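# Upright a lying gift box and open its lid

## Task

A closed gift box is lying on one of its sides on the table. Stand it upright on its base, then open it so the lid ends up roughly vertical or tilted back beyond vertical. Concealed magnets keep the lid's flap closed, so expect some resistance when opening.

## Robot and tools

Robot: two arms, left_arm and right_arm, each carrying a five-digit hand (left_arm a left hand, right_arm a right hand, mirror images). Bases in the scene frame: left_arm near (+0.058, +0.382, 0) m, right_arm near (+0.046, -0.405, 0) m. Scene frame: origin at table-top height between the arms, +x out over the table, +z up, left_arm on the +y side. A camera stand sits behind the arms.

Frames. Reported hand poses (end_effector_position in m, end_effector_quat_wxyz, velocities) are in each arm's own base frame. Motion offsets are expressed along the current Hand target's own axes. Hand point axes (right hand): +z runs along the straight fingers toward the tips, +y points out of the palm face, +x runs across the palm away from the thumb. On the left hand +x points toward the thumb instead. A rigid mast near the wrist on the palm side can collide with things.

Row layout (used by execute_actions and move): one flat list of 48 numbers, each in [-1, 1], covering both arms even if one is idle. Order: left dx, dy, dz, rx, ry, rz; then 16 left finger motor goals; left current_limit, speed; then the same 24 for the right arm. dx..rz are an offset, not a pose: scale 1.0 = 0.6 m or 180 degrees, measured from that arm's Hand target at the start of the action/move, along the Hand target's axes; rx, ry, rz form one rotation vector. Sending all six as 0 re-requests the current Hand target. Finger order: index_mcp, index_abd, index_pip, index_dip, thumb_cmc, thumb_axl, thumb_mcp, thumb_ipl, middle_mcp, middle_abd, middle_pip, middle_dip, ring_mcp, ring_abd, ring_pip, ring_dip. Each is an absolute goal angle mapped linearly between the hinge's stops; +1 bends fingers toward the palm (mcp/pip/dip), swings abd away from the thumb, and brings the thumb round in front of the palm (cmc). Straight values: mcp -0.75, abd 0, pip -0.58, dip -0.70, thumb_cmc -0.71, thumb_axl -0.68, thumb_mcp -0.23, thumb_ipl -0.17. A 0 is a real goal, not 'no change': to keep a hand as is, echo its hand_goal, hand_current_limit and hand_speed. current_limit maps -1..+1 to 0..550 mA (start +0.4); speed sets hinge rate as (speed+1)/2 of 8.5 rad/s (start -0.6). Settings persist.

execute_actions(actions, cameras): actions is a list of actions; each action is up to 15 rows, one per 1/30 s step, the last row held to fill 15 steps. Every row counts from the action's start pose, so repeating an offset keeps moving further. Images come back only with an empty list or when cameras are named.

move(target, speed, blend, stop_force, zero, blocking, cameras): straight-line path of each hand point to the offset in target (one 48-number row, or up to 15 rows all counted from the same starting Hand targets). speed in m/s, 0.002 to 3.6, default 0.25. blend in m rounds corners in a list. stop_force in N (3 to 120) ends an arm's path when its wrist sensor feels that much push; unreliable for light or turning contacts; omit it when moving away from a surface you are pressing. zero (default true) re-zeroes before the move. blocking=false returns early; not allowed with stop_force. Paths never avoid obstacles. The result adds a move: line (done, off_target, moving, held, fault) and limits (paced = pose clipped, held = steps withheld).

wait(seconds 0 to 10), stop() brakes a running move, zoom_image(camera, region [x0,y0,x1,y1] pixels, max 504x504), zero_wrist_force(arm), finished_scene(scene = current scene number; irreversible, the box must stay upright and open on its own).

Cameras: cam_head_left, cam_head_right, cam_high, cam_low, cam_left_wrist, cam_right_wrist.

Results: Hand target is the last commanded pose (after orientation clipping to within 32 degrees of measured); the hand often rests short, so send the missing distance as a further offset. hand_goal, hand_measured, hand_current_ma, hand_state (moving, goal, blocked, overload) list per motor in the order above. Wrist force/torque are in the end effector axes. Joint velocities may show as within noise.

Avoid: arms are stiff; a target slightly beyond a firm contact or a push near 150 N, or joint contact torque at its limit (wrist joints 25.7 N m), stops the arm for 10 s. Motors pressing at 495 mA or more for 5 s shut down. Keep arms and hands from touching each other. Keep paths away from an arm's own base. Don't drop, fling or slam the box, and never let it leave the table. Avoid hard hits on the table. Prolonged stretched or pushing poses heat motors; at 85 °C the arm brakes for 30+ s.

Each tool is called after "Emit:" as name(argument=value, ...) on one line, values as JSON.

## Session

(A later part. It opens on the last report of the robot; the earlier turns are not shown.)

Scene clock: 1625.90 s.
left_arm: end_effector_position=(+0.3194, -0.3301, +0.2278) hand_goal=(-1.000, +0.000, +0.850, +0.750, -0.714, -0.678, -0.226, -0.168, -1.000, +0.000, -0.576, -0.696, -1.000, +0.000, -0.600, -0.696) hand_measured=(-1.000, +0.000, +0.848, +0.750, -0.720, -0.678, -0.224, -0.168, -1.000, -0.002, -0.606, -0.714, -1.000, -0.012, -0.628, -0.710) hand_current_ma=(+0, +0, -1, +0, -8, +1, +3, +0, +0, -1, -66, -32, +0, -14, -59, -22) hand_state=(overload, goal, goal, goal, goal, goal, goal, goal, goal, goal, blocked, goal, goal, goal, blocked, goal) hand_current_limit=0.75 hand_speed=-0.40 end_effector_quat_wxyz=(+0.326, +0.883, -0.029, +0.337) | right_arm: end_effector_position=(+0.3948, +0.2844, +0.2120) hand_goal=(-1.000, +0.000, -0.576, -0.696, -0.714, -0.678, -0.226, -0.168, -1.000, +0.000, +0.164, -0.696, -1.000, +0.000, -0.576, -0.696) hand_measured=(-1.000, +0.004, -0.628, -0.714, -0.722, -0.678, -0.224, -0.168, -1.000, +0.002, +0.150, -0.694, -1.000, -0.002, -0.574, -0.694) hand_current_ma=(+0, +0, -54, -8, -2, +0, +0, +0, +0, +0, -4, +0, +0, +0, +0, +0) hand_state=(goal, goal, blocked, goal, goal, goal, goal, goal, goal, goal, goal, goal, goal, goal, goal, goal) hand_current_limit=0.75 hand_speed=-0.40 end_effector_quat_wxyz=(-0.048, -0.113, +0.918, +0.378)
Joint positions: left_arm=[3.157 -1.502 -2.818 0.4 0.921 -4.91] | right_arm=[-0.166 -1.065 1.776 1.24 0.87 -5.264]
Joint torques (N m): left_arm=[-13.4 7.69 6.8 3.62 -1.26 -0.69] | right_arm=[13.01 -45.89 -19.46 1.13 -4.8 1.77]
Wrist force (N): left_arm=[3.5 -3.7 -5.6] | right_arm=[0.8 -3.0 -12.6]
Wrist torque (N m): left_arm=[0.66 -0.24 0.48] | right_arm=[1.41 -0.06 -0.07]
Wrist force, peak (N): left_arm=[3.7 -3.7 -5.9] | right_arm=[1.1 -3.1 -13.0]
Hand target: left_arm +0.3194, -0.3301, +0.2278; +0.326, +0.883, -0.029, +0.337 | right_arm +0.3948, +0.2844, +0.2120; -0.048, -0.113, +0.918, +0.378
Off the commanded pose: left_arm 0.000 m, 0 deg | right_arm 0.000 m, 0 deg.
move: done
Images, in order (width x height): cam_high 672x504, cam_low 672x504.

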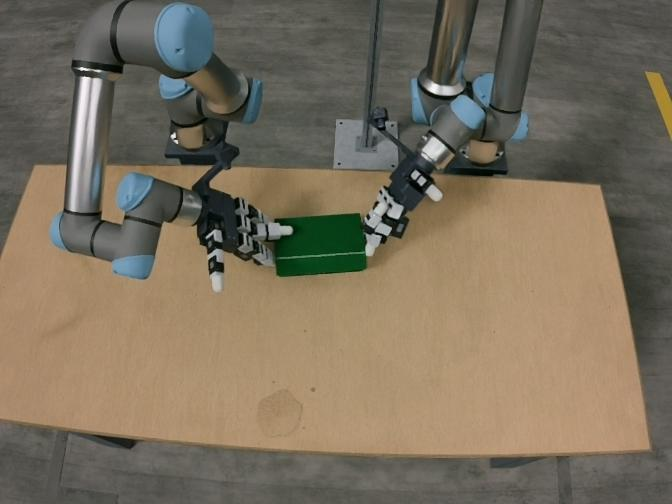

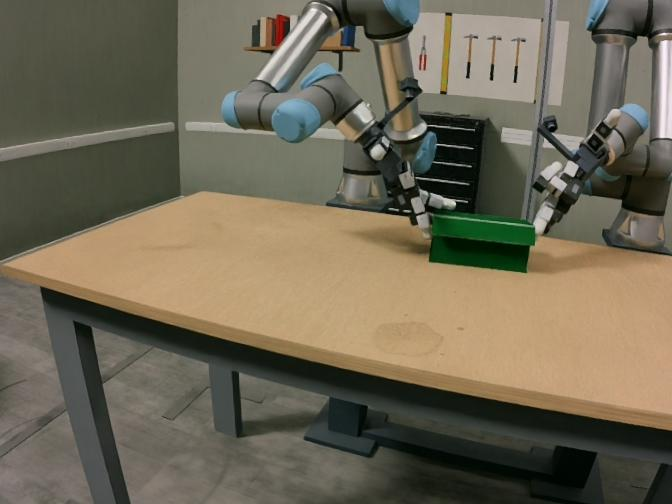

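Emit:
move(target=[[0,0,0,0,0,0,-1,0,0.85,0.75,-0.714,-0.678,-0.226,-0.168,-1,0,-0.576,-0.696,-1,0,-0.6,-0.696,0.75,-0.4,0,-0.0766,-0.0766,0,0,0,-1,0,-0.576,-0.696,-0.714,-0.678,-0.226,-0.168,-1,0,0.165,-0.696,-1,0,-0.576,-0.696,0.75,-0.4],[0,0,0,0,0,0,-1,0,0.85,0.75,-0.714,-0.678,-0.226,-0.168,-1,0,-0.576,-0.696,-1,0,-0.6,-0.696,0.75,-0.4,0,-0.093,-0.0589,0,0,0,-1,0,0.165,-0.696,-0.714,-0.678,-0.226,-0.168,-1,0,-0.576,-0.696,-1,0,-0.576,-0.696,0.75,-0.3]], speed=0.1, cameras=["cam_low", "cam_high"])

Emit:
zoom_image(camera="cam_low", region=[380, 160, 590, 300])

Emit:
zoom_image(camera="cam_high", region=[220, 180, 430, 320])

Scene clock: 1638.40 s.
left_arm: end_effector_position=(+0.3194, -0.3301, +0.2278) hand_goal=(-1.000, +0.000, +0.850, +0.750, -0.714, -0.678, -0.226, -0.168, -1.000, +0.000, -0.576, -0.696, -1.000, +0.000, -0.600, -0.696) hand_measured=(-1.000, +0.000, +0.848, +0.750, -0.720, -0.678, -0.224, -0.168, -1.000, +0.002, -0.590, -0.706, -1.000, -0.002, -0.610, -0.704) hand_current_ma=(+0, +0, -1, +0, -8, +1, +3, +0, +0, +2, -21, -14, +0, -2, -15, -11) hand_state=(overload, goal, goal, goal, goal, goal, goal, goal, goal, goal, goal, goal, goal, goal, goal, goal) hand_current_limit=0.75 hand_speed=-0.40 end_effector_quat_wxyz=(+0.326, +0.883, -0.029, +0.337) | right_arm: end_effector_position=(+0.4105, +0.2218, +0.1978) hand_goal=(-1.000, +0.000, +0.164, -0.696, -0.714, -0.678, -0.226, -0.168, -1.000, +0.000, -0.576, -0.696, -1.000, +0.000, -0.576, -0.696) hand_measured=(-1.000, +0.002, +0.156, -0.698, -0.722, -0.678, -0.224, -0.168, -1.000, +0.002, -0.574, -0.694, -1.000, -0.002, -0.574, -0.694) hand_current_ma=(+0, +0, -2, +0, -2, +0, +0, +0, +0, +0, +0, +0, +0, +0, +0, +0) hand_state=(goal, goal, goal, goal, goal, goal, goal, goal, goal, goal, goal, goal, goal, goal, goal, goal) hand_current_limit=0.75 hand_speed=-0.30 end_effector_quat_wxyz=(-0.048, -0.113, +0.918, +0.378)
Joint positions: left_arm=[3.157 -1.502 -2.818 0.4 0.921 -4.91] | right_arm=[-0.304 -1.014 1.767 1.297 0.928 -5.424]
Joint torques (N m): left_arm=[-13.87 7.49 7.54 3.56 -1.3 -0.71] | right_arm=[8.18 -27.61 -4.47 1.22 -3.6 2]
Wrist force (N): left_arm=[2.2 -0.7 0.9] | right_arm=[0.0 0.3 -0.8]
Wrist torque (N m): left_arm=[-0.34 -0.01 0.25] | right_arm=[-0.08 0.05 -0.13]
Wrist force, peak (N): left_arm=[3.8 -4.1 -5.9] | right_arm=[1.1 -2.8 -13.2]
Hand target: left_arm +0.3194, -0.3301, +0.2278; +0.326, +0.883, -0.029, +0.337 | right_arm +0.4105, +0.2218, +0.1978; -0.048, -0.113, +0.918, +0.378
Off the commanded pose: left_arm 0.000 m, 0 deg | right_arm 0.000 m, 0 deg.
move: done
Images, in order (width x height): cam_high 672x504, cam_low 672x504.

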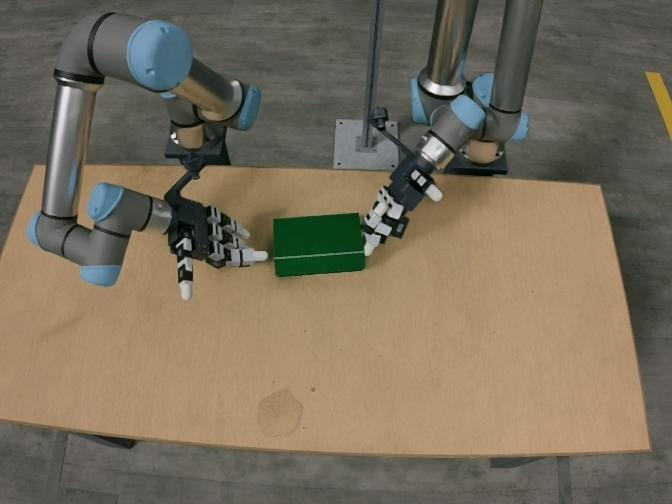

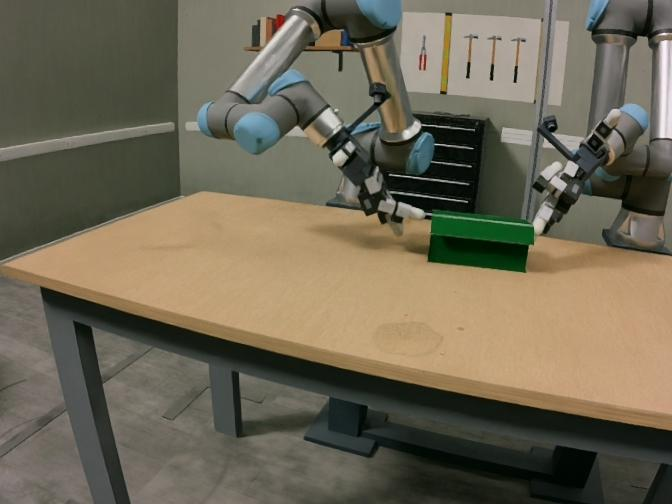

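Scaled by 2.400 from the camera's 672x504 image, which has a finer 960x720 frame.

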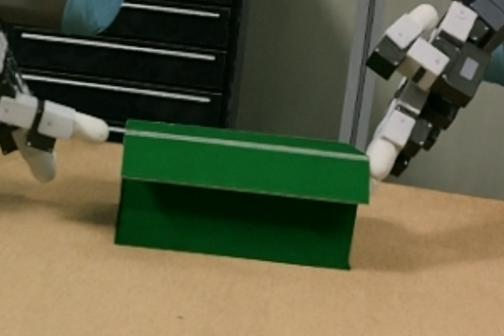

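Scaled by 2.400 from the camera's 672x504 image, which has a finer 960x720 frame.

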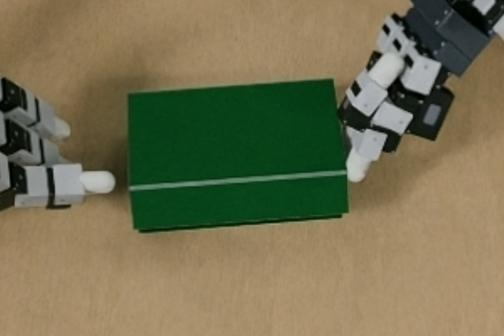

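Emit:
move(target=[0,0,0,0,0,0,-1,0,0.85,0.75,-0.714,-0.678,-0.226,-0.168,-1,0,-0.576,-0.696,-1,0,-0.6,-0.696,0.75,-0.4,0.0067,0.0648,0.0589,0,0,0,-1,0,0.165,-0.696,-0.714,-0.678,-0.226,-0.168,-1,0,-0.576,-0.696,-1,0,-0.576,-0.696,0.75,-0.3], speed=0.05, stop_force=8, cameras=["cam_low", "cam_high"])

Emit:
zoom_image(camera="cam_low", region=[380, 160, 590, 300])

Emit:
zoom_image(camera="cam_high", region=[220, 180, 430, 320])

Scene clock: 1645.67 s.
left_arm: end_effector_position=(+0.3194, -0.3301, +0.2278) hand_goal=(-1.000, +0.000, +0.850, +0.750, -0.714, -0.678, -0.226, -0.168, -1.000, +0.000, -0.576, -0.696, -1.000, +0.000, -0.600, -0.696) hand_measured=(-1.000, +0.000, +0.848, +0.750, -0.720, -0.678, -0.224, -0.168, -1.000, +0.002, -0.600, -0.712, -1.000, -0.006, -0.622, -0.710) hand_current_ma=(+0, +0, -1, +0, -8, +1, +3, +0, +0, +1, -48, -30, +0, -6, -42, -24) hand_state=(overload, goal, goal, goal, goal, goal, goal, goal, goal, goal, blocked, goal, goal, goal, blocked, goal) hand_current_limit=0.75 hand_speed=-0.40 end_effector_quat_wxyz=(+0.326, +0.883, -0.029, +0.337) | right_arm: end_effector_position=(+0.4054, +0.2367, +0.1985) hand_goal=(-1.000, +0.000, +0.164, -0.696, -0.714, -0.678, -0.226, -0.168, -1.000, +0.000, -0.576, -0.696, -1.000, +0.000, -0.576, -0.696) hand_measured=(-1.000, +0.002, +0.152, -0.700, -0.722, -0.678, -0.224, -0.168, -1.000, +0.002, -0.574, -0.694, -1.000, -0.002, -0.574, -0.694) hand_current_ma=(+0, +0, -4, +0, -2, +0, +0, +0, +0, +0, +0, +0, +0, +0, +0, +0) hand_state=(goal, goal, goal, goal, goal, goal, goal, goal, goal, goal, goal, goal, goal, goal, goal, goal) hand_current_limit=0.75 hand_speed=-0.30 end_effector_quat_wxyz=(-0.048, -0.113, +0.918, +0.378)
Joint positions: left_arm=[3.157 -1.502 -2.818 0.4 0.921 -4.91] | right_arm=[-0.273 -1.025 1.779 1.276 0.914 -5.39]
Joint torques (N m): left_arm=[-13.59 8.12 7.72 3.7 -1.21 -0.64] | right_arm=[-9.69 -27.68 -19.09 4.3 1.32 -1.93]
Wrist force (N): left_arm=[2.3 -1.5 0.0] | right_arm=[0.4 -0.4 -1.7]
Wrist torque (N m): left_arm=[-0.17 -0.04 0.29] | right_arm=[0.04 0.02 -0.01]
Wrist force, peak (N): left_arm=[3.8 -5.2 -8.5] | right_arm=[0.1 -6.8 -8.2]
Hand target: left_arm +0.3194, -0.3301, +0.2278; +0.326, +0.883, -0.029, +0.337 | right_arm +0.4054, +0.2367, +0.1985; -0.048, -0.113, +0.918, +0.378 (not the last commanded pose)
Off the commanded pose: left_arm 0.000 m, 0 deg | right_arm 0.037 m, 0 deg.
move: contact (right_arm)
Images, in order (width x height): cam_high 672x504, cam_low 672x504.

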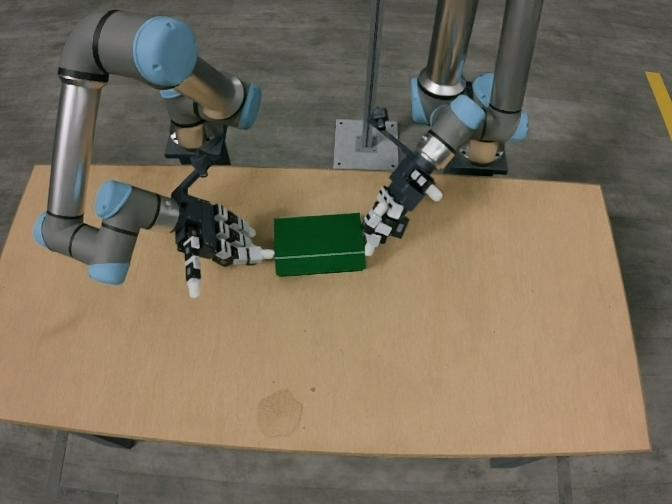

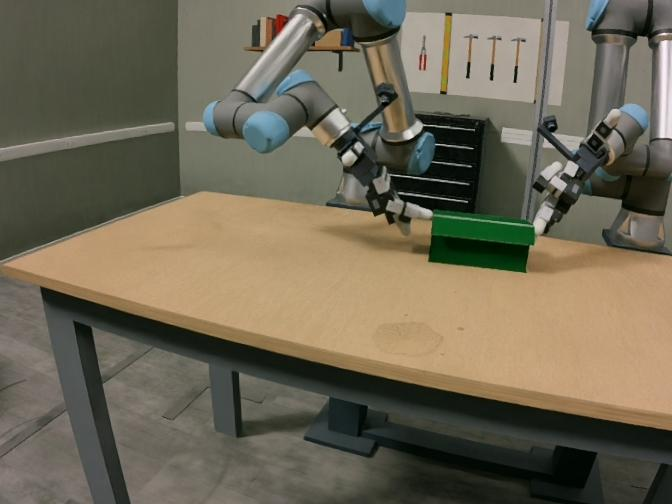

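Scaled by 2.400 from the camera's 672x504 image, which has a finer 960x720 frame.

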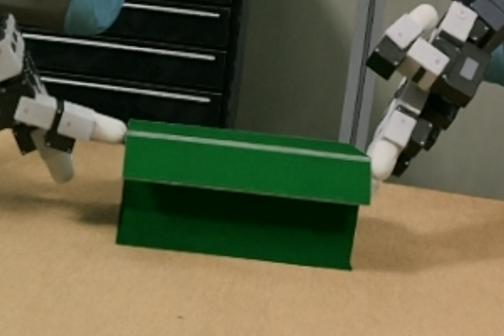

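Scaled by 2.400 from the camera's 672x504 image, which has a finer 960x720 frame.

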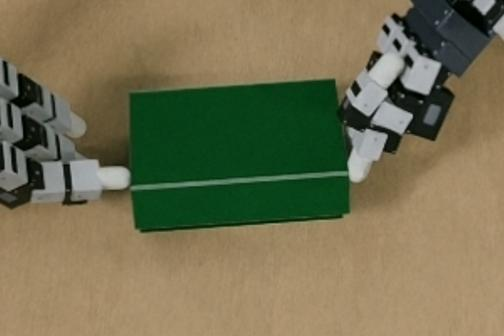

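Emit:
move(target=[0,0,0,0,0,0,-1,0,0.85,0.75,-0.714,-0.678,-0.226,-0.168,-1,0,-0.576,-0.696,-1,0,-0.6,-0.696,0.75,-0.4,0,-0.02,-0.003,0,0,0,-1,0,0.165,-0.696,-0.714,-0.678,-0.226,-0.168,-1,0,-0.576,-0.696,-1,0,-0.576,-0.696,0.75,-0.3], speed=0.1)

Emit:
move(target=[0,0,0,0,0,0,-1,0,0.85,0.75,-0.714,-0.678,-0.226,-0.168,-1,0,-0.576,-0.696,-1,0,-0.6,-0.696,0.75,-0.4,0,0.0471,0.0471,0,0,0,-1,0,0.165,-0.696,-0.714,-0.678,-0.226,-0.168,-1,0,-0.576,-0.696,-1,0,-0.576,-0.696,0.75,-0.3], speed=0.05, stop_force=7, cameras=["cam_low", "cam_high"])

Emit:
zoom_image(camera="cam_low", region=[380, 160, 590, 300])

Emit:
zoom_image(camera="cam_high", region=[220, 180, 430, 320])

Scene clock: 1652.57 s.
left_arm: end_effector_position=(+0.3194, -0.3301, +0.2278) hand_goal=(-1.000, +0.000, +0.850, +0.750, -0.714, -0.678, -0.226, -0.168, -1.000, +0.000, -0.576, -0.696, -1.000, +0.000, -0.600, -0.696) hand_measured=(-1.000, +0.000, +0.848, +0.750, -0.720, -0.678, -0.224, -0.168, -1.000, +0.004, -0.588, -0.706, -1.000, +0.000, -0.610, -0.704) hand_current_ma=(+0, +0, -1, +0, -8, +1, +3, +0, +0, +3, -20, -14, +0, -1, -16, -12) hand_state=(overload, goal, goal, goal, goal, goal, goal, goal, goal, goal, goal, goal, goal, goal, goal, goal) hand_current_limit=0.75 hand_speed=-0.40 end_effector_quat_wxyz=(+0.326, +0.883, -0.029, +0.337) | right_arm: end_effector_position=(+0.4077, +0.2273, +0.1914) hand_goal=(-1.000, +0.000, +0.164, -0.696, -0.714, -0.678, -0.226, -0.168, -1.000, +0.000, -0.576, -0.696, -1.000, +0.000, -0.576, -0.696) hand_measured=(-1.000, +0.002, +0.156, -0.698, -0.722, -0.678, -0.224, -0.168, -1.000, +0.002, -0.574, -0.694, -1.000, -0.002, -0.574, -0.694) hand_current_ma=(+0, +0, -2, +0, -2, +0, +0, +0, +0, +0, +0, +0, +0, +0, +0, +0) hand_state=(goal, goal, goal, goal, goal, goal, goal, goal, goal, goal, goal, goal, goal, goal, goal, goal) hand_current_limit=0.75 hand_speed=-0.30 end_effector_quat_wxyz=(-0.048, -0.113, +0.918, +0.378)
Joint positions: left_arm=[3.157 -1.502 -2.818 0.4 0.921 -4.91] | right_arm=[-0.293 -1.009 1.778 1.274 0.923 -5.412]
Joint torques (N m): left_arm=[-13.43 8.38 8.82 3.64 -1.17 -0.72] | right_arm=[-10.18 -26.76 -21.87 1.39 1.39 -1.45]
Wrist force (N): left_arm=[2.1 -1.1 0.6] | right_arm=[0.1 0.5 -0.8]
Wrist torque (N m): left_arm=[-0.36 -0.03 0.25] | right_arm=[-0.07 0.04 -0.05]
Wrist force, peak (N): left_arm=[2.5 -1.8 -0.3] | right_arm=[0.4 -0.8 -1.6]
Hand target: left_arm +0.3194, -0.3301, +0.2278; +0.326, +0.883, -0.029, +0.337 | right_arm +0.4077, +0.2272, +0.1914; -0.048, -0.113, +0.918, +0.378
Off the commanded pose: left_arm 0.000 m, 0 deg | right_arm 0.000 m, 0 deg.
move: done

Scene clock: 1654.10 s.
left_arm: end_effector_position=(+0.3194, -0.3301, +0.2278) hand_goal=(-1.000, +0.000, +0.850, +0.750, -0.714, -0.678, -0.226, -0.168, -1.000, +0.000, -0.576, -0.696, -1.000, +0.000, -0.600, -0.696) hand_measured=(-1.000, +0.000, +0.848, +0.750, -0.720, -0.678, -0.224, -0.168, -1.000, -0.004, -0.598, -0.712, -1.000, -0.008, -0.622, -0.710) hand_current_ma=(+0, +0, -1, +0, -8, +1, +3, +0, +0, -3, -44, -26, +0, -9, -43, -24) hand_state=(overload, goal, goal, goal, goal, goal, goal, goal, goal, goal, blocked, goal, goal, goal, blocked, goal) hand_current_limit=0.75 hand_speed=-0.40 end_effector_quat_wxyz=(+0.326, +0.883, -0.029, +0.337) | right_arm: end_effector_position=(+0.4038, +0.2421, +0.1913) hand_goal=(-1.000, +0.000, +0.164, -0.696, -0.714, -0.678, -0.226, -0.168, -1.000, +0.000, -0.576, -0.696, -1.000, +0.000, -0.576, -0.696) hand_measured=(-1.000, +0.004, +0.156, -0.700, -0.722, -0.678, -0.224, -0.168, -1.000, +0.002, -0.574, -0.694, -1.000, -0.002, -0.574, -0.694) hand_current_ma=(+0, +0, -2, -1, -2, +0, +0, +0, +0, +0, +0, +0, +0, +0, +0, +0) hand_state=(goal, goal, goal, goal, goal, goal, goal, goal, goal, goal, goal, goal, goal, goal, goal, goal) hand_current_limit=0.75 hand_speed=-0.30 end_effector_quat_wxyz=(-0.048, -0.113, +0.918, +0.378)
Joint positions: left_arm=[3.157 -1.502 -2.818 0.4 0.921 -4.91] | right_arm=[-0.261 -1.016 1.785 1.253 0.909 -5.377]
Joint torques (N m): left_arm=[-13.61 7.65 7.92 2.08 -1.25 -0.72] | right_arm=[-10.04 -27.36 -20.93 4.03 1.44 -1.9]
Wrist force (N): left_arm=[2.5 -1.7 -0.2] | right_arm=[0.3 -0.4 -1.4]
Wrist torque (N m): left_arm=[-0.19 0.00 0.33] | right_arm=[-0.03 0.04 -0.03]
Wrist force, peak (N): left_arm=[4.4 -4.1 -9.1] | right_arm=[0.1 -5.8 -9.4]
Hand target: left_arm +0.3194, -0.3301, +0.2278; +0.326, +0.883, -0.029, +0.337 | right_arm +0.4038, +0.2421, +0.1913; -0.048, -0.113, +0.918, +0.378 (not the last commanded pose)
Off the commanded pose: left_arm 0.000 m, 0 deg | right_arm 0.025 m, 0 deg.
move: contact (right_arm)
Images, in order (width x height): cam_high 672x504, cam_low 672x504.

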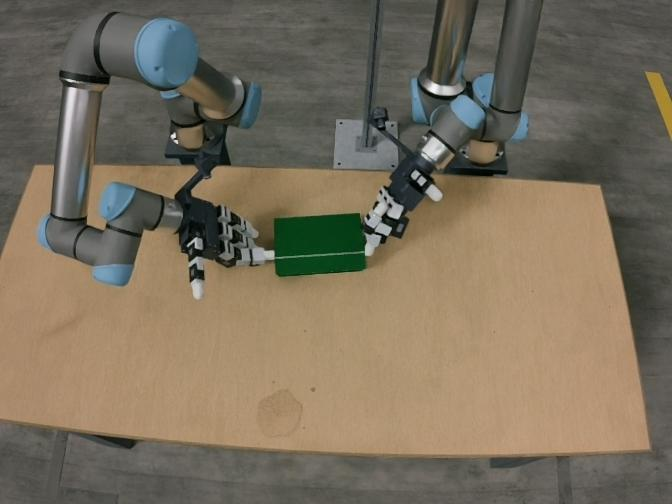

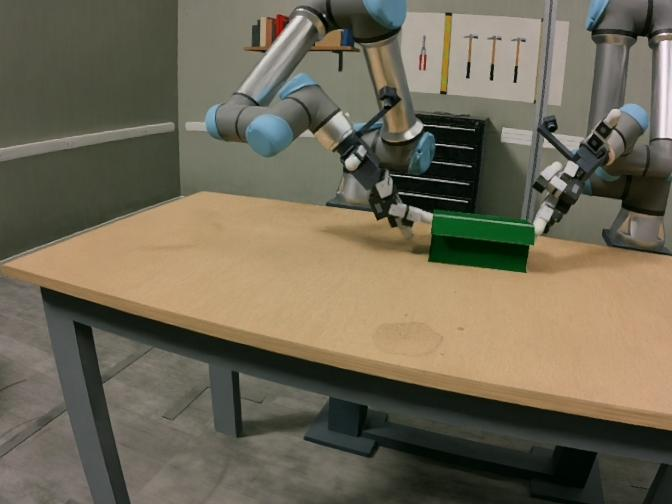

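Scaled by 2.400 from the camera's 672x504 image, which has a finer 960x720 frame.

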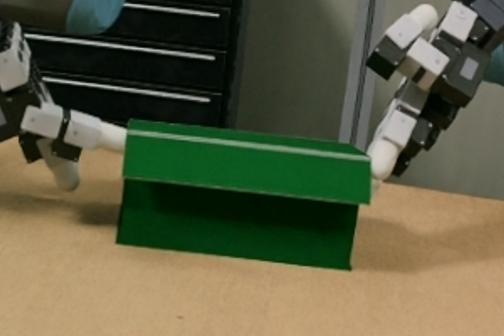

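Scaled by 2.400 from the camera's 672x504 image, which has a finer 960x720 frame.

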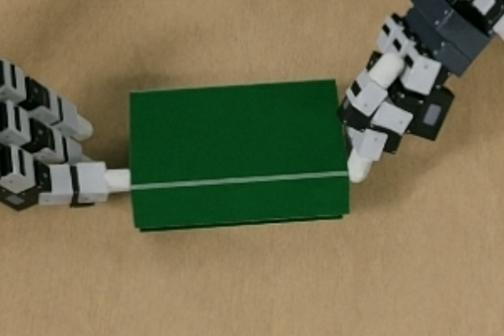

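Emit:
move(target=[[0,0,0,0,0,0,-1,0,0.85,0.75,-0.714,-0.678,-0.226,-0.168,-1,0,-0.576,-0.696,-1,0,-0.6,-0.696,0.75,-0.4,0,-0.0472,-0.0472,0,0,0,-1,0,0.165,-0.696,-0.714,-0.678,-0.226,-0.168,-1,0,-0.576,-0.696,-1,0,-0.576,-0.696,0.75,-0.2],[0,0,0,0,0,0,-1,0,0.85,0.75,-0.714,-0.678,-0.226,-0.168,-1,0,-0.576,-0.696,-1,0,-0.6,-0.696,0.75,-0.4,-0.0392,-0.0413,-0.0531,0,0,0,-1,0,-0.314,-0.696,-0.714,-0.678,-0.226,-0.168,0.3,0,0.85,0.75,0.3,0,0.85,0.75,0.75,-0.2]], speed=0.1, cameras=["cam_low", "cam_high"])

Emit:
zoom_image(camera="cam_low", region=[380, 160, 590, 300])

Emit:
zoom_image(camera="cam_high", region=[220, 180, 430, 320])

Scene clock: 1674.47 s.
left_arm: end_effector_position=(+0.3194, -0.3301, +0.2278) hand_goal=(-1.000, +0.000, +0.850, +0.750, -0.714, -0.678, -0.226, -0.168, -1.000, +0.000, -0.576, -0.696, -1.000, +0.000, -0.600, -0.696) hand_measured=(-1.000, +0.000, +0.848, +0.750, -0.720, -0.678, -0.224, -0.168, -1.000, +0.002, -0.588, -0.706, -1.000, -0.002, -0.612, -0.704) hand_current_ma=(+0, +0, -1, +0, -8, +1, +3, +0, +0, +2, -19, -14, +0, -1, -17, -12) hand_state=(overload, goal, goal, goal, goal, goal, goal, goal, goal, goal, goal, goal, goal, goal, goal, goal) hand_current_limit=0.75 hand_speed=-0.40 end_effector_quat_wxyz=(+0.326, +0.883, -0.029, +0.337) | right_arm: end_effector_position=(+0.4364, +0.2091, +0.1964) hand_goal=(-1.000, +0.000, -0.314, -0.696, -0.714, -0.678, -0.226, -0.168, +0.300, +0.000, +0.850, +0.750, +0.300, +0.000, +0.850, +0.750) hand_measured=(-1.000, +0.002, -0.312, -0.700, -0.722, -0.678, -0.224, -0.168, +0.248, +0.002, +0.830, +0.758, +0.252, -0.002, +0.834, +0.758) hand_current_ma=(+0, +0, +0, +0, -2, +0, +0, +0, -61, +0, -9, +2, -52, +0, -6, +2) hand_state=(goal, goal, goal, goal, goal, goal, goal, goal, blocked, goal, goal, goal, blocked, goal, goal, goal) hand_current_limit=0.75 hand_speed=-0.20 end_effector_quat_wxyz=(-0.048, -0.113, +0.918, +0.378)
Joint positions: left_arm=[3.157 -1.502 -2.818 0.4 0.921 -4.91] | right_arm=[-0.313 -0.963 1.682 1.338 0.932 -5.435]
Joint torques (N m): left_arm=[-13.19 7.05 8.18 2.03 -1.22 -0.74] | right_arm=[7.84 -31.97 -19.54 2.16 -2.35 1.94]
Wrist force (N): left_arm=[2.1 -0.7 0.8] | right_arm=[0.1 0.4 -1.1]
Wrist torque (N m): left_arm=[-0.33 -0.03 0.25] | right_arm=[0.01 0.03 -0.16]
Wrist force, peak (N): left_arm=[2.9 -1.6 -0.5] | right_arm=[0.3 -0.2 -2.1]
Hand target: left_arm +0.3194, -0.3301, +0.2278; +0.326, +0.883, -0.029, +0.337 | right_arm +0.4364, +0.2091, +0.1964; -0.048, -0.113, +0.918, +0.378
Off the commanded pose: left_arm 0.000 m, 0 deg | right_arm 0.000 m, 0 deg.
move: done
Images, in order (width x height): cam_high 672x504, cam_low 672x504.

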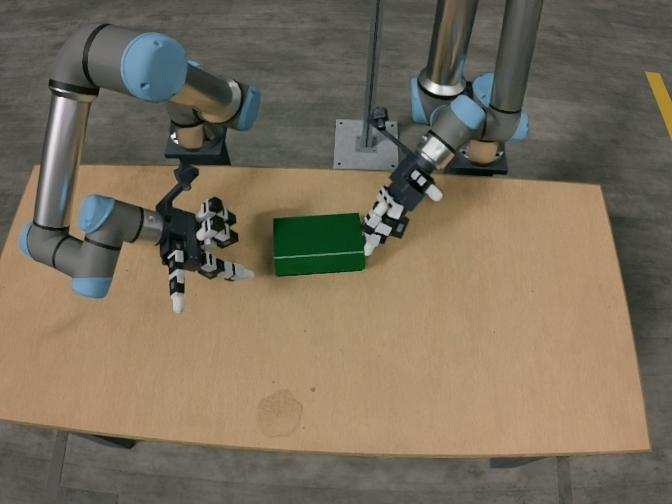

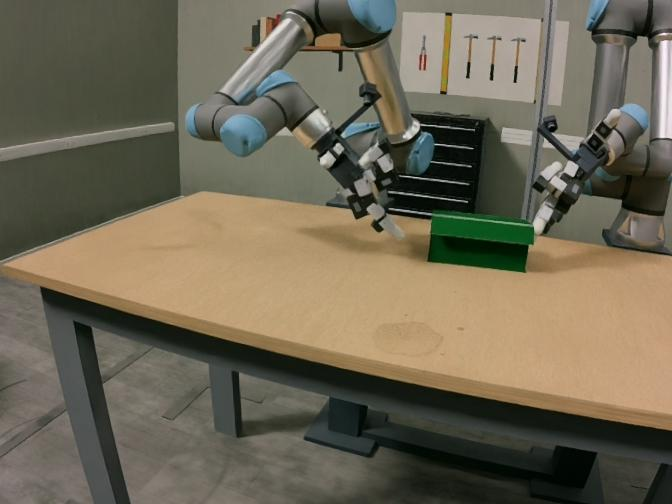

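Scaled by 2.400 from the camera's 672x504 image, which has a finer 960x720 frame.

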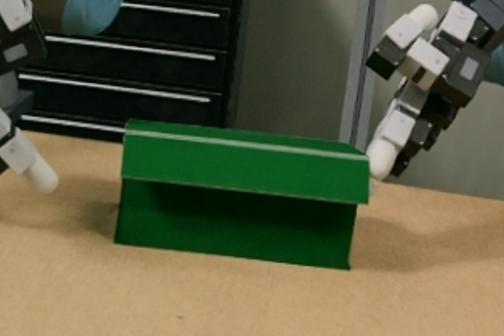

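Scaled by 2.400 from the camera's 672x504 image, which has a finer 960x720 frame.

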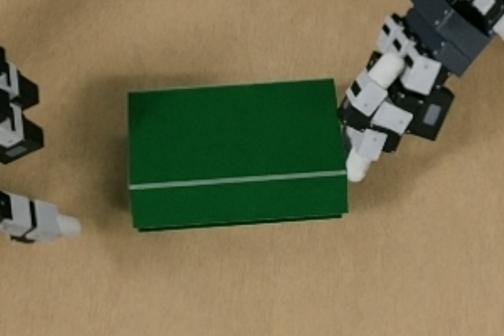

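Emit:
move(target=[0,0,0,0,0,0,-1,0,0.85,0.75,-0.714,-0.678,-0.226,-0.168,-1,0,-0.576,-0.696,-1,0,-0.6,-0.696,0.75,-0.4,0,0.1,0.1,0,0,0,-1,0,-0.314,-0.696,-0.714,-0.678,-0.226,-0.168,0.3,0,0.85,0.75,0.3,0,0.85,0.75,0.75,-0.2], speed=0.06, stop_force=4, cameras=["cam_low", "cam_high"])

Emit:
zoom_image(camera="cam_low", region=[380, 160, 590, 300])

Emit:
zoom_image(camera="cam_high", region=[220, 180, 430, 320])

Scene clock: 1680.73 s.
left_arm: end_effector_position=(+0.3194, -0.3301, +0.2278) hand_goal=(-1.000, +0.000, +0.850, +0.750, -0.714, -0.678, -0.226, -0.168, -1.000, +0.000, -0.576, -0.696, -1.000, +0.000, -0.600, -0.696) hand_measured=(-1.000, +0.000, +0.848, +0.750, -0.720, -0.678, -0.224, -0.168, -1.000, +0.006, -0.590, -0.706, -1.000, +0.000, -0.612, -0.704) hand_current_ma=(+0, +0, -1, +0, -8, +1, +3, +0, +0, +5, -21, -14, +0, +0, -19, -12) hand_state=(overload, goal, goal, goal, goal, goal, goal, goal, goal, goal, goal, goal, goal, goal, goal, goal) hand_current_limit=0.75 hand_speed=-0.40 end_effector_quat_wxyz=(+0.326, +0.883, -0.029, +0.337) | right_arm: end_effector_position=(+0.4198, +0.2742, +0.1962) hand_goal=(-1.000, +0.000, -0.314, -0.696, -0.714, -0.678, -0.226, -0.168, +0.300, +0.000, +0.850, +0.750, +0.300, +0.000, +0.850, +0.750) hand_measured=(-1.000, -0.008, -0.328, -0.700, -0.722, -0.678, -0.224, -0.168, +0.248, +0.002, +0.832, +0.758, +0.252, -0.002, +0.834, +0.758) hand_current_ma=(+0, -2, -5, +0, -2, +0, +0, +0, -60, +0, -8, +2, -51, +0, -6, +2) hand_state=(goal, goal, goal, goal, goal, goal, goal, goal, blocked, goal, goal, goal, blocked, goal, goal, goal) hand_current_limit=0.75 hand_speed=-0.20 end_effector_quat_wxyz=(-0.048, -0.113, +0.918, +0.378)
Joint positions: left_arm=[3.157 -1.502 -2.818 0.4 0.921 -4.91] | right_arm=[-0.18 -0.994 1.71 1.246 0.875 -5.281]
Joint torques (N m): left_arm=[-13.23 8.15 8.45 1.96 -1.36 -0.75] | right_arm=[-10.18 -29.08 -22.79 4.62 1.33 -1.77]
Wrist force (N): left_arm=[2.0 -0.9 0.6] | right_arm=[-0.1 0.0 -0.8]
Wrist torque (N m): left_arm=[-0.32 -0.01 0.24] | right_arm=[0.02 0.03 -0.07]
Wrist force, peak (N): left_arm=[2.4 -3.0 -5.7] | right_arm=[-0.3 -4.3 -4.8]
Hand target: left_arm +0.3194, -0.3301, +0.2278; +0.326, +0.883, -0.029, +0.337 | right_arm +0.4198, +0.2742, +0.1962; -0.048, -0.113, +0.918, +0.378 (not the last commanded pose)
Off the commanded pose: left_arm 0.000 m, 0 deg | right_arm 0.018 m, 0 deg.
move: contact (right_arm)
Images, in order (width x height): cam_high 672x504, cam_low 672x504.

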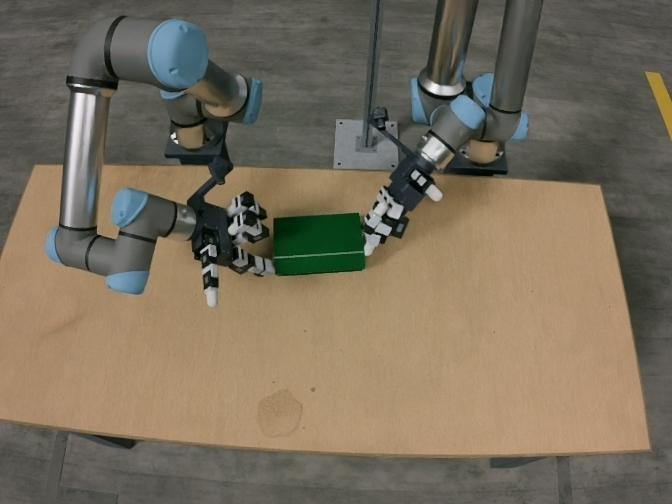

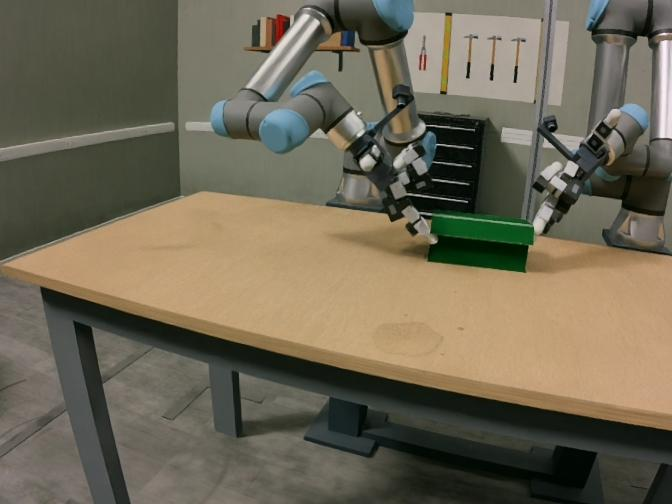

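Scaled by 2.400 from the camera's 672x504 image, which has a finer 960x720 frame.

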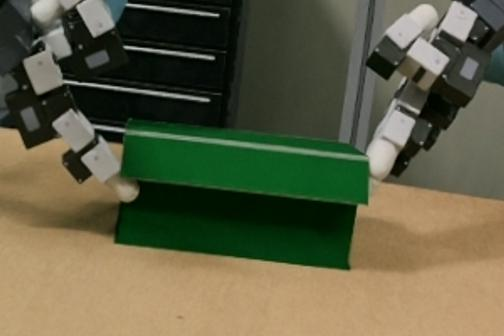

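Scaled by 2.400 from the camera's 672x504 image, which has a finer 960x720 frame.

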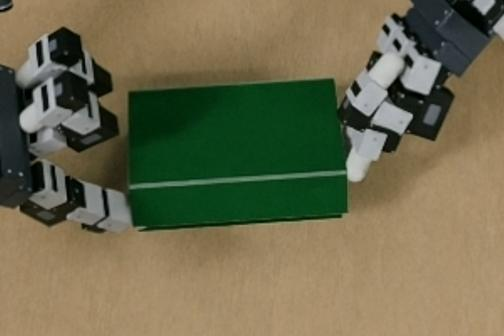

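Emit:
move(target=[[0,0,0,0,0,0,-1,0,0.85,0.75,-0.714,-0.678,-0.226,-0.168,-1,0,-0.576,-0.696,-1,0,-0.6,-0.696,0.75,-0.4,0,0,0,0,0,0,-1,0,-0.05,-0.696,-0.714,-0.678,-0.226,-0.168,0.3,0,0.85,0.75,0.3,0,0.85,0.75,0.75,-0.5],[-0.01,-0.0354,-0.0354,0,0,0,-1,0,0.85,0.75,-0.714,-0.678,-0.226,-0.168,-1,0,-0.576,-0.696,-1,0,-0.6,-0.696,0.75,-0.4,0,0,0,0,0,0,-1,0,-0.05,-0.696,-0.714,-0.678,-0.226,-0.168,0.3,0,0.85,0.75,0.3,0,0.85,0.75,0.75,-0.5]], speed=0.08, cameras=["cam_low", "cam_high"])

Emit:
zoom_image(camera="cam_low", region=[380, 160, 590, 300])

Emit:
zoom_image(camera="cam_high", region=[220, 180, 430, 320])

Scene clock: 1688.13 s.
left_arm: end_effector_position=(+0.3194, -0.3300, +0.2278) hand_goal=(-1.000, +0.000, +0.850, +0.750, -0.714, -0.678, -0.226, -0.168, -1.000, +0.000, -0.576, -0.696, -1.000, +0.000, -0.600, -0.696) hand_measured=(-1.000, +0.000, +0.848, +0.750, -0.720, -0.678, -0.224, -0.168, -1.000, +0.006, -0.618, -0.716, -1.000, -0.004, -0.632, -0.712) hand_current_ma=(+0, +0, -1, +0, -8, +1, +3, +0, +0, +5, -98, -38, +0, -3, -68, -27) hand_state=(overload, goal, goal, goal, goal, goal, goal, goal, goal, goal, blocked, blocked, goal, goal, blocked, goal) hand_current_limit=0.75 hand_speed=-0.40 end_effector_quat_wxyz=(+0.326, +0.883, -0.029, +0.337) | right_arm: end_effector_position=(+0.4198, +0.2742, +0.1962) hand_goal=(-1.000, +0.000, -0.050, -0.696, -0.714, -0.678, -0.226, -0.168, +0.300, +0.000, +0.850, +0.750, +0.300, +0.000, +0.850, +0.750) hand_measured=(-1.002, -0.022, -0.178, -0.708, -0.722, -0.678, -0.224, -0.168, +0.248, +0.002, +0.832, +0.758, +0.252, -0.002, +0.834, +0.758) hand_current_ma=(+0, -8, -275, -4, -2, +0, +0, +0, -60, +0, -8, +2, -51, +0, -6, +2) hand_state=(goal, blocked, blocked, goal, goal, goal, goal, goal, blocked, goal, goal, goal, blocked, goal, goal, goal) hand_current_limit=0.75 hand_speed=-0.50 end_effector_quat_wxyz=(-0.048, -0.113, +0.918, +0.378)
Joint positions: left_arm=[3.157 -1.502 -2.819 0.4 0.921 -4.91] | right_arm=[-0.18 -0.994 1.71 1.246 0.875 -5.281]
Joint torques (N m): left_arm=[-16.04 0.18 19.79 3.8 -0.15 -1.52] | right_arm=[9.76 -28.29 -11.23 4.44 -5.22 -1.82]
Wrist force (N): left_arm=[2.3 -4.2 -9.8] | right_arm=[-1.0 -9.5 -7.2]
Wrist torque (N m): left_arm=[1.15 -0.48 0.38] | right_arm=[0.91 -0.27 0.07]
Wrist force, peak (N): left_arm=[2.5 -4.2 -10.0] | right_arm=[-1.0 -9.3 -7.9]
Hand target: left_arm +0.3194, -0.3301, +0.2278; +0.326, +0.883, -0.029, +0.337 (not the last commanded pose) | right_arm +0.4198, +0.2742, +0.1962; -0.048, -0.113, +0.918, +0.378
Off the commanded pose: left_arm 0.031 m, 0 deg | right_arm 0.000 m, 0 deg.
move: held (left_arm; a check stopped the path); path passed 1 of 2 targets; limits=held
pose unreachable (left arm): on one or more control steps of this call, first in action 0 (counted from 0), this arm could not follow its commanded pose, so it was not sent that pose on those steps. It may still have moved: this result reports where it is.
cause: moving toward the commanded pose would bring two parts of the arm too close to each other (joints 3 (elbow) and 4 (wrist 1) lie between them).
Images, in order (width x height): cam_high 672x504, cam_low 672x504.

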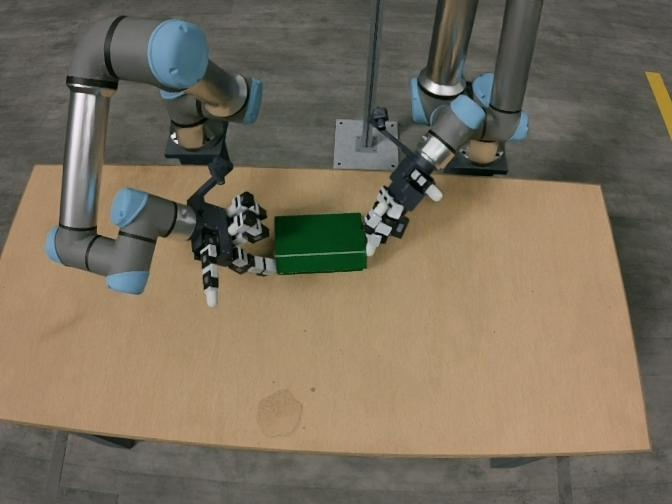

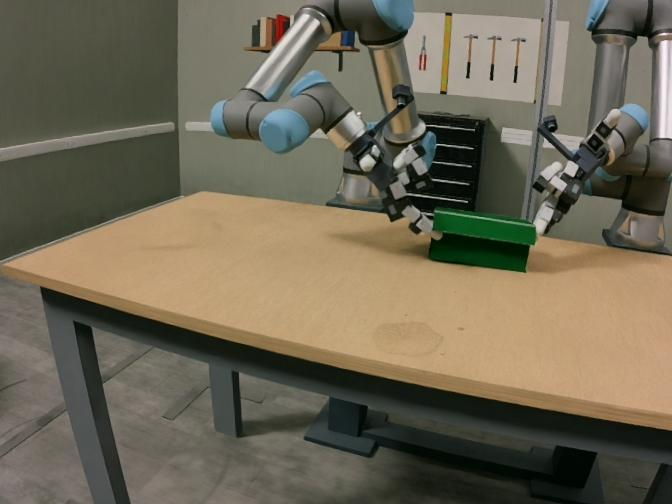

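Scaled by 2.400 from the camera's 672x504 image, which has a finer 960x720 frame.

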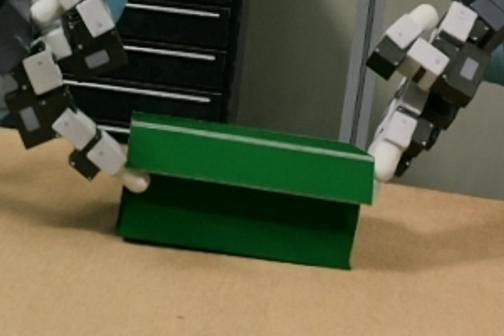

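Scaled by 2.400 from the camera's 672x504 image, which has a finer 960x720 frame.

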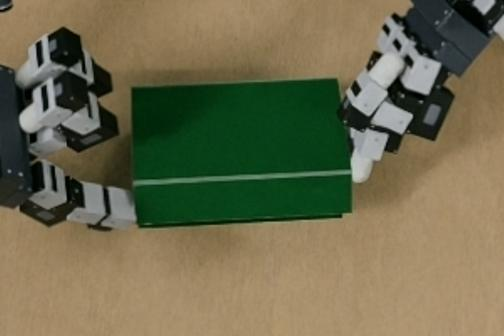

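Emit:
move(target=[0.0527,-0.064,-0.0067,0,-0.04,-0.04,-1,0,0.85,0.75,-0.714,-0.678,-0.226,-0.168,-1,0,-0.576,-0.696,-1,0,-0.6,-0.696,0.75,-0.4,0,0,0,0,0,0,-1,0,-0.05,-0.696,-0.714,-0.678,-0.226,-0.168,0.3,0,0.85,0.75,0.3,0,0.85,0.75,0.75,-0.5], speed=0.08, cameras=["cam_low", "cam_high"])

Emit:
zoom_image(camera="cam_low", region=[380, 160, 590, 300])

Emit:
zoom_image(camera="cam_high", region=[220, 180, 430, 320])

Scene clock: 1694.10 s.
left_arm: end_effector_position=(+0.3519, -0.2922, +0.2281) hand_goal=(-1.000, +0.000, +0.850, +0.750, -0.714, -0.678, -0.226, -0.168, -1.000, +0.000, -0.576, -0.696, -1.000, +0.000, -0.600, -0.696) hand_measured=(-1.000, +0.000, +0.848, +0.750, -0.720, -0.678, -0.224, -0.168, -1.000, +0.008, -0.580, -0.700, -1.000, +0.002, -0.604, -0.700) hand_current_ma=(+0, +0, -1, +0, -8, +1, +3, +0, +0, +8, -4, -3, +0, +2, -4, -4) hand_state=(overload, goal, goal, goal, goal, goal, goal, goal, goal, goal, goal, goal, goal, goal, goal, goal) hand_current_limit=0.75 hand_speed=-0.40 end_effector_quat_wxyz=(+0.344, +0.902, +0.006, +0.260) | right_arm: end_effector_position=(+0.4198, +0.2743, +0.1962) hand_goal=(-1.000, +0.000, -0.050, -0.696, -0.714, -0.678, -0.226, -0.168, +0.300, +0.000, +0.850, +0.750, +0.300, +0.000, +0.850, +0.750) hand_measured=(-1.000, -0.012, -0.070, -0.704, -0.722, -0.678, -0.224, -0.168, +0.248, +0.002, +0.832, +0.758, +0.252, -0.002, +0.834, +0.758) hand_current_ma=(+0, -3, -10, -2, -2, +0, +0, +0, -60, +0, -8, +2, -51, +0, -6, +2) hand_state=(goal, goal, blocked, goal, goal, goal, goal, goal, blocked, goal, goal, goal, blocked, goal, goal, goal) hand_current_limit=0.75 hand_speed=-0.50 end_effector_quat_wxyz=(-0.048, -0.113, +0.918, +0.378)
Joint positions: left_arm=[3.333 -1.319 -2.75 -0.137 0.799 -4.743] | right_arm=[-0.18 -0.994 1.71 1.246 0.875 -5.281]
Joint torques (N m): left_arm=[12.33 11.96 23.94 1.87 -2.92 1.54] | right_arm=[-8.45 -32.84 -10.5 3.26 1.28 -1.55]
Wrist force (N): left_arm=[2.0 0.2 0.7] | right_arm=[0.1 -0.6 -1.3]
Wrist torque (N m): left_arm=[-0.39 -0.03 0.06] | right_arm=[0.02 -0.01 -0.04]
Wrist force, peak (N): left_arm=[1.9 -4.3 -10.6] | right_arm=[-0.7 -9.9 -7.5]
Hand target: left_arm +0.3519, -0.2922, +0.2281; +0.344, +0.902, +0.006, +0.260 | right_arm +0.4198, +0.2742, +0.1962; -0.048, -0.113, +0.918, +0.378
Off the commanded pose: left_arm 0.000 m, 0 deg | right_arm 0.000 m, 0 deg.
move: done
Images, in order (width x height): cam_high 672x504, cam_low 672x504.

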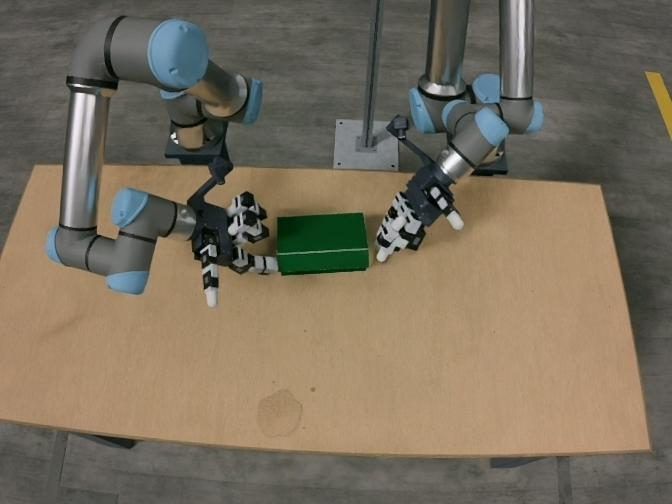

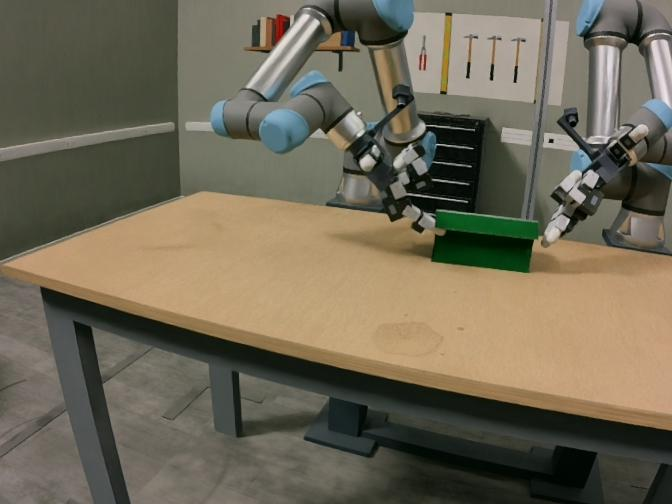

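Scaled by 2.400 from the camera's 672x504 image, which has a finer 960x720 frame.

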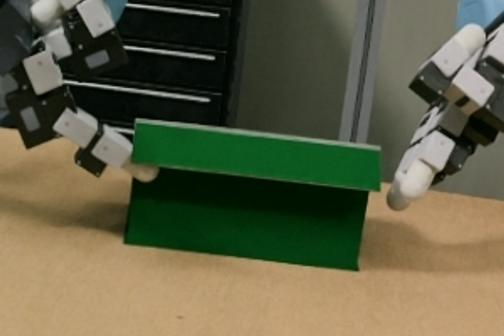

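Scaled by 2.400 from the camera's 672x504 image, which has a finer 960x720 frame.

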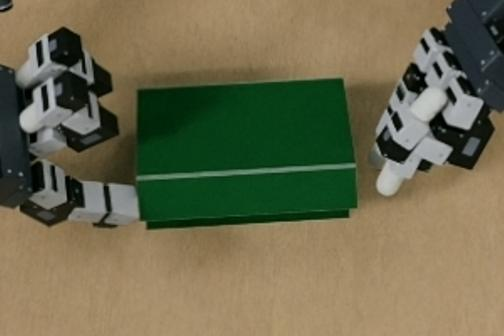

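Emit:
move(target=[[0,0,0,0,0,0,-1,0,0.85,0.75,-0.714,-0.678,-0.226,-0.168,-1,0,-0.576,-0.696,-1,0,-0.6,-0.696,0.75,-0.4,0.02,0.053,-0.0177,0,0,0,-1,0,-0.05,-0.696,-0.714,-0.678,-0.226,-0.168,0.3,0,0.85,0.75,0.3,0,0.85,0.75,0.75,-0.5],[0,0,0,0,0,0,-1,0,0.85,0.75,-0.714,-0.678,-0.226,-0.168,-1,0,-0.576,-0.696,-1,0,-0.6,-0.696,0.75,-0.4,0.05,0.079,-0.0436,0,0,0,-1,0,-0.05,-0.696,-0.714,-0.678,-0.226,-0.168,0.3,0,0.85,0.75,0.3,0,0.85,0.75,0.75,-0.5]], speed=0.05, blend=0.005, cameras=["cam_low", "cam_high"])

Emit:
zoom_image(camera="cam_low", region=[380, 140, 590, 300])

Emit:
zoom_image(camera="cam_high", region=[220, 180, 430, 320])

Scene clock: 1703.90 s.
left_arm: end_effector_position=(+0.3519, -0.2922, +0.2281) hand_goal=(-1.000, +0.000, +0.850, +0.750, -0.714, -0.678, -0.226, -0.168, -1.000, +0.000, -0.576, -0.696, -1.000, +0.000, -0.600, -0.696) hand_measured=(-1.000, +0.000, +0.848, +0.750, -0.720, -0.678, -0.224, -0.168, -1.000, +0.008, -0.580, -0.700, -1.000, +0.002, -0.604, -0.700) hand_current_ma=(+0, +0, -1, +0, -8, +1, +3, +0, +0, +8, -4, -3, +0, +2, -4, -4) hand_state=(overload, goal, goal, goal, goal, goal, goal, goal, goal, goal, goal, goal, goal, goal, goal, goal) hand_current_limit=0.75 hand_speed=-0.40 end_effector_quat_wxyz=(+0.344, +0.902, +0.006, +0.260) | right_arm: end_effector_position=(+0.3872, +0.2817, +0.2482) hand_goal=(-1.000, +0.000, -0.050, -0.696, -0.714, -0.678, -0.226, -0.168, +0.300, +0.000, +0.850, +0.750, +0.300, +0.000, +0.850, +0.750) hand_measured=(-1.000, -0.004, -0.064, -0.702, -0.722, -0.678, -0.224, -0.168, +0.248, +0.002, +0.832, +0.758, +0.252, -0.002, +0.834, +0.758) hand_current_ma=(+0, -1, -5, -1, -2, +0, +0, +0, -60, +0, -8, +2, -51, +0, -6, +2) hand_state=(goal, goal, goal, goal, goal, goal, goal, goal, blocked, goal, goal, goal, blocked, goal, goal, goal) hand_current_limit=0.75 hand_speed=-0.50 end_effector_quat_wxyz=(-0.048, -0.113, +0.918, +0.378)
Joint positions: left_arm=[3.333 -1.319 -2.75 -0.138 0.799 -4.743] | right_arm=[-0.176 -1.133 1.773 1.32 0.874 -5.277]
Joint torques (N m): left_arm=[12.62 11.97 24.12 1.78 -3.02 1.42] | right_arm=[-9.96 -45.94 -4.56 4.66 1.16 -1.74]
Wrist force (N): left_arm=[2.1 0.2 0.8] | right_arm=[0.0 -0.2 -1.0]
Wrist torque (N m): left_arm=[-0.40 -0.04 0.07] | right_arm=[0.00 0.01 -0.04]
Wrist force, peak (N): left_arm=[2.3 0.6 1.0] | right_arm=[-0.1 -1.3 -1.1]
Hand target: left_arm +0.3519, -0.2922, +0.2281; +0.344, +0.902, +0.006, +0.260 | right_arm +0.3871, +0.2817, +0.2483; -0.048, -0.113, +0.918, +0.378
Off the commanded pose: left_arm 0.000 m, 0 deg | right_arm 0.000 m, 0 deg.
move: done
Images, in order (width x height): cam_high 672x504, cam_low 672x504.

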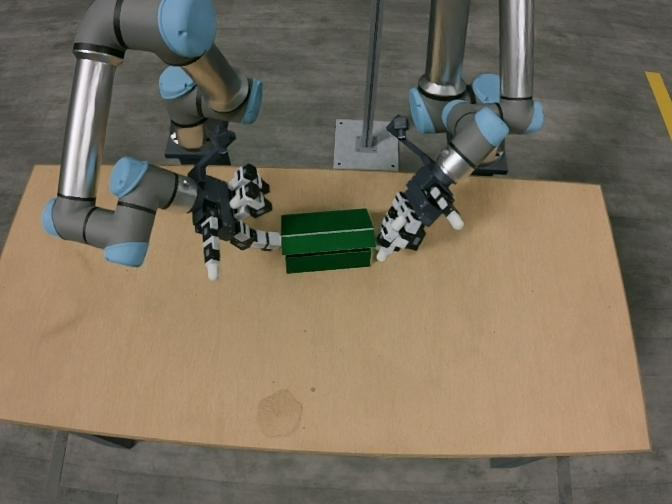

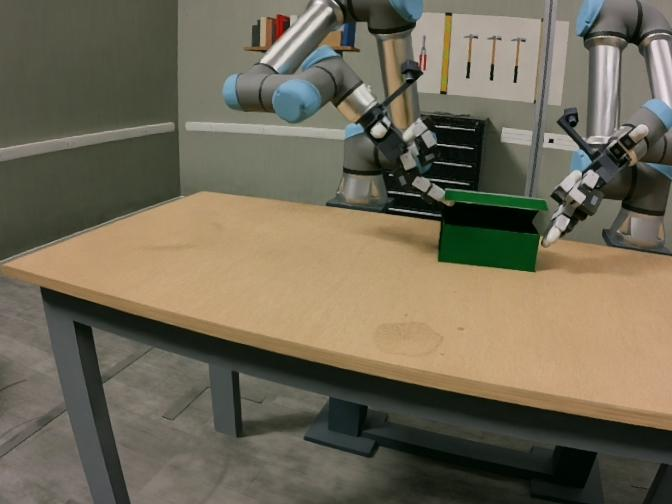

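Scaled by 2.400 from the camera's 672x504 image, which has a finer 960x720 frame.

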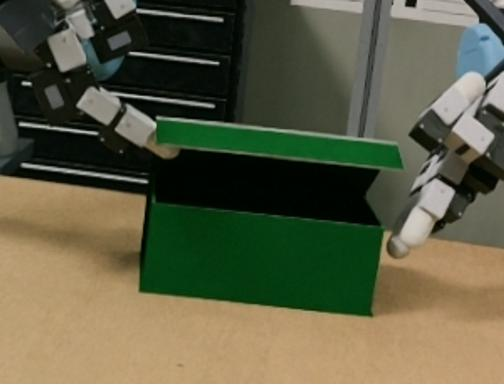

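Scaled by 2.400 from the camera's 672x504 image, which has a finer 960x720 frame.

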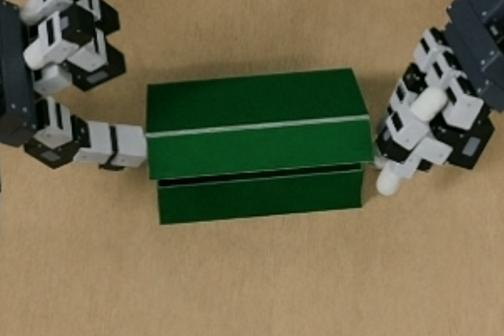

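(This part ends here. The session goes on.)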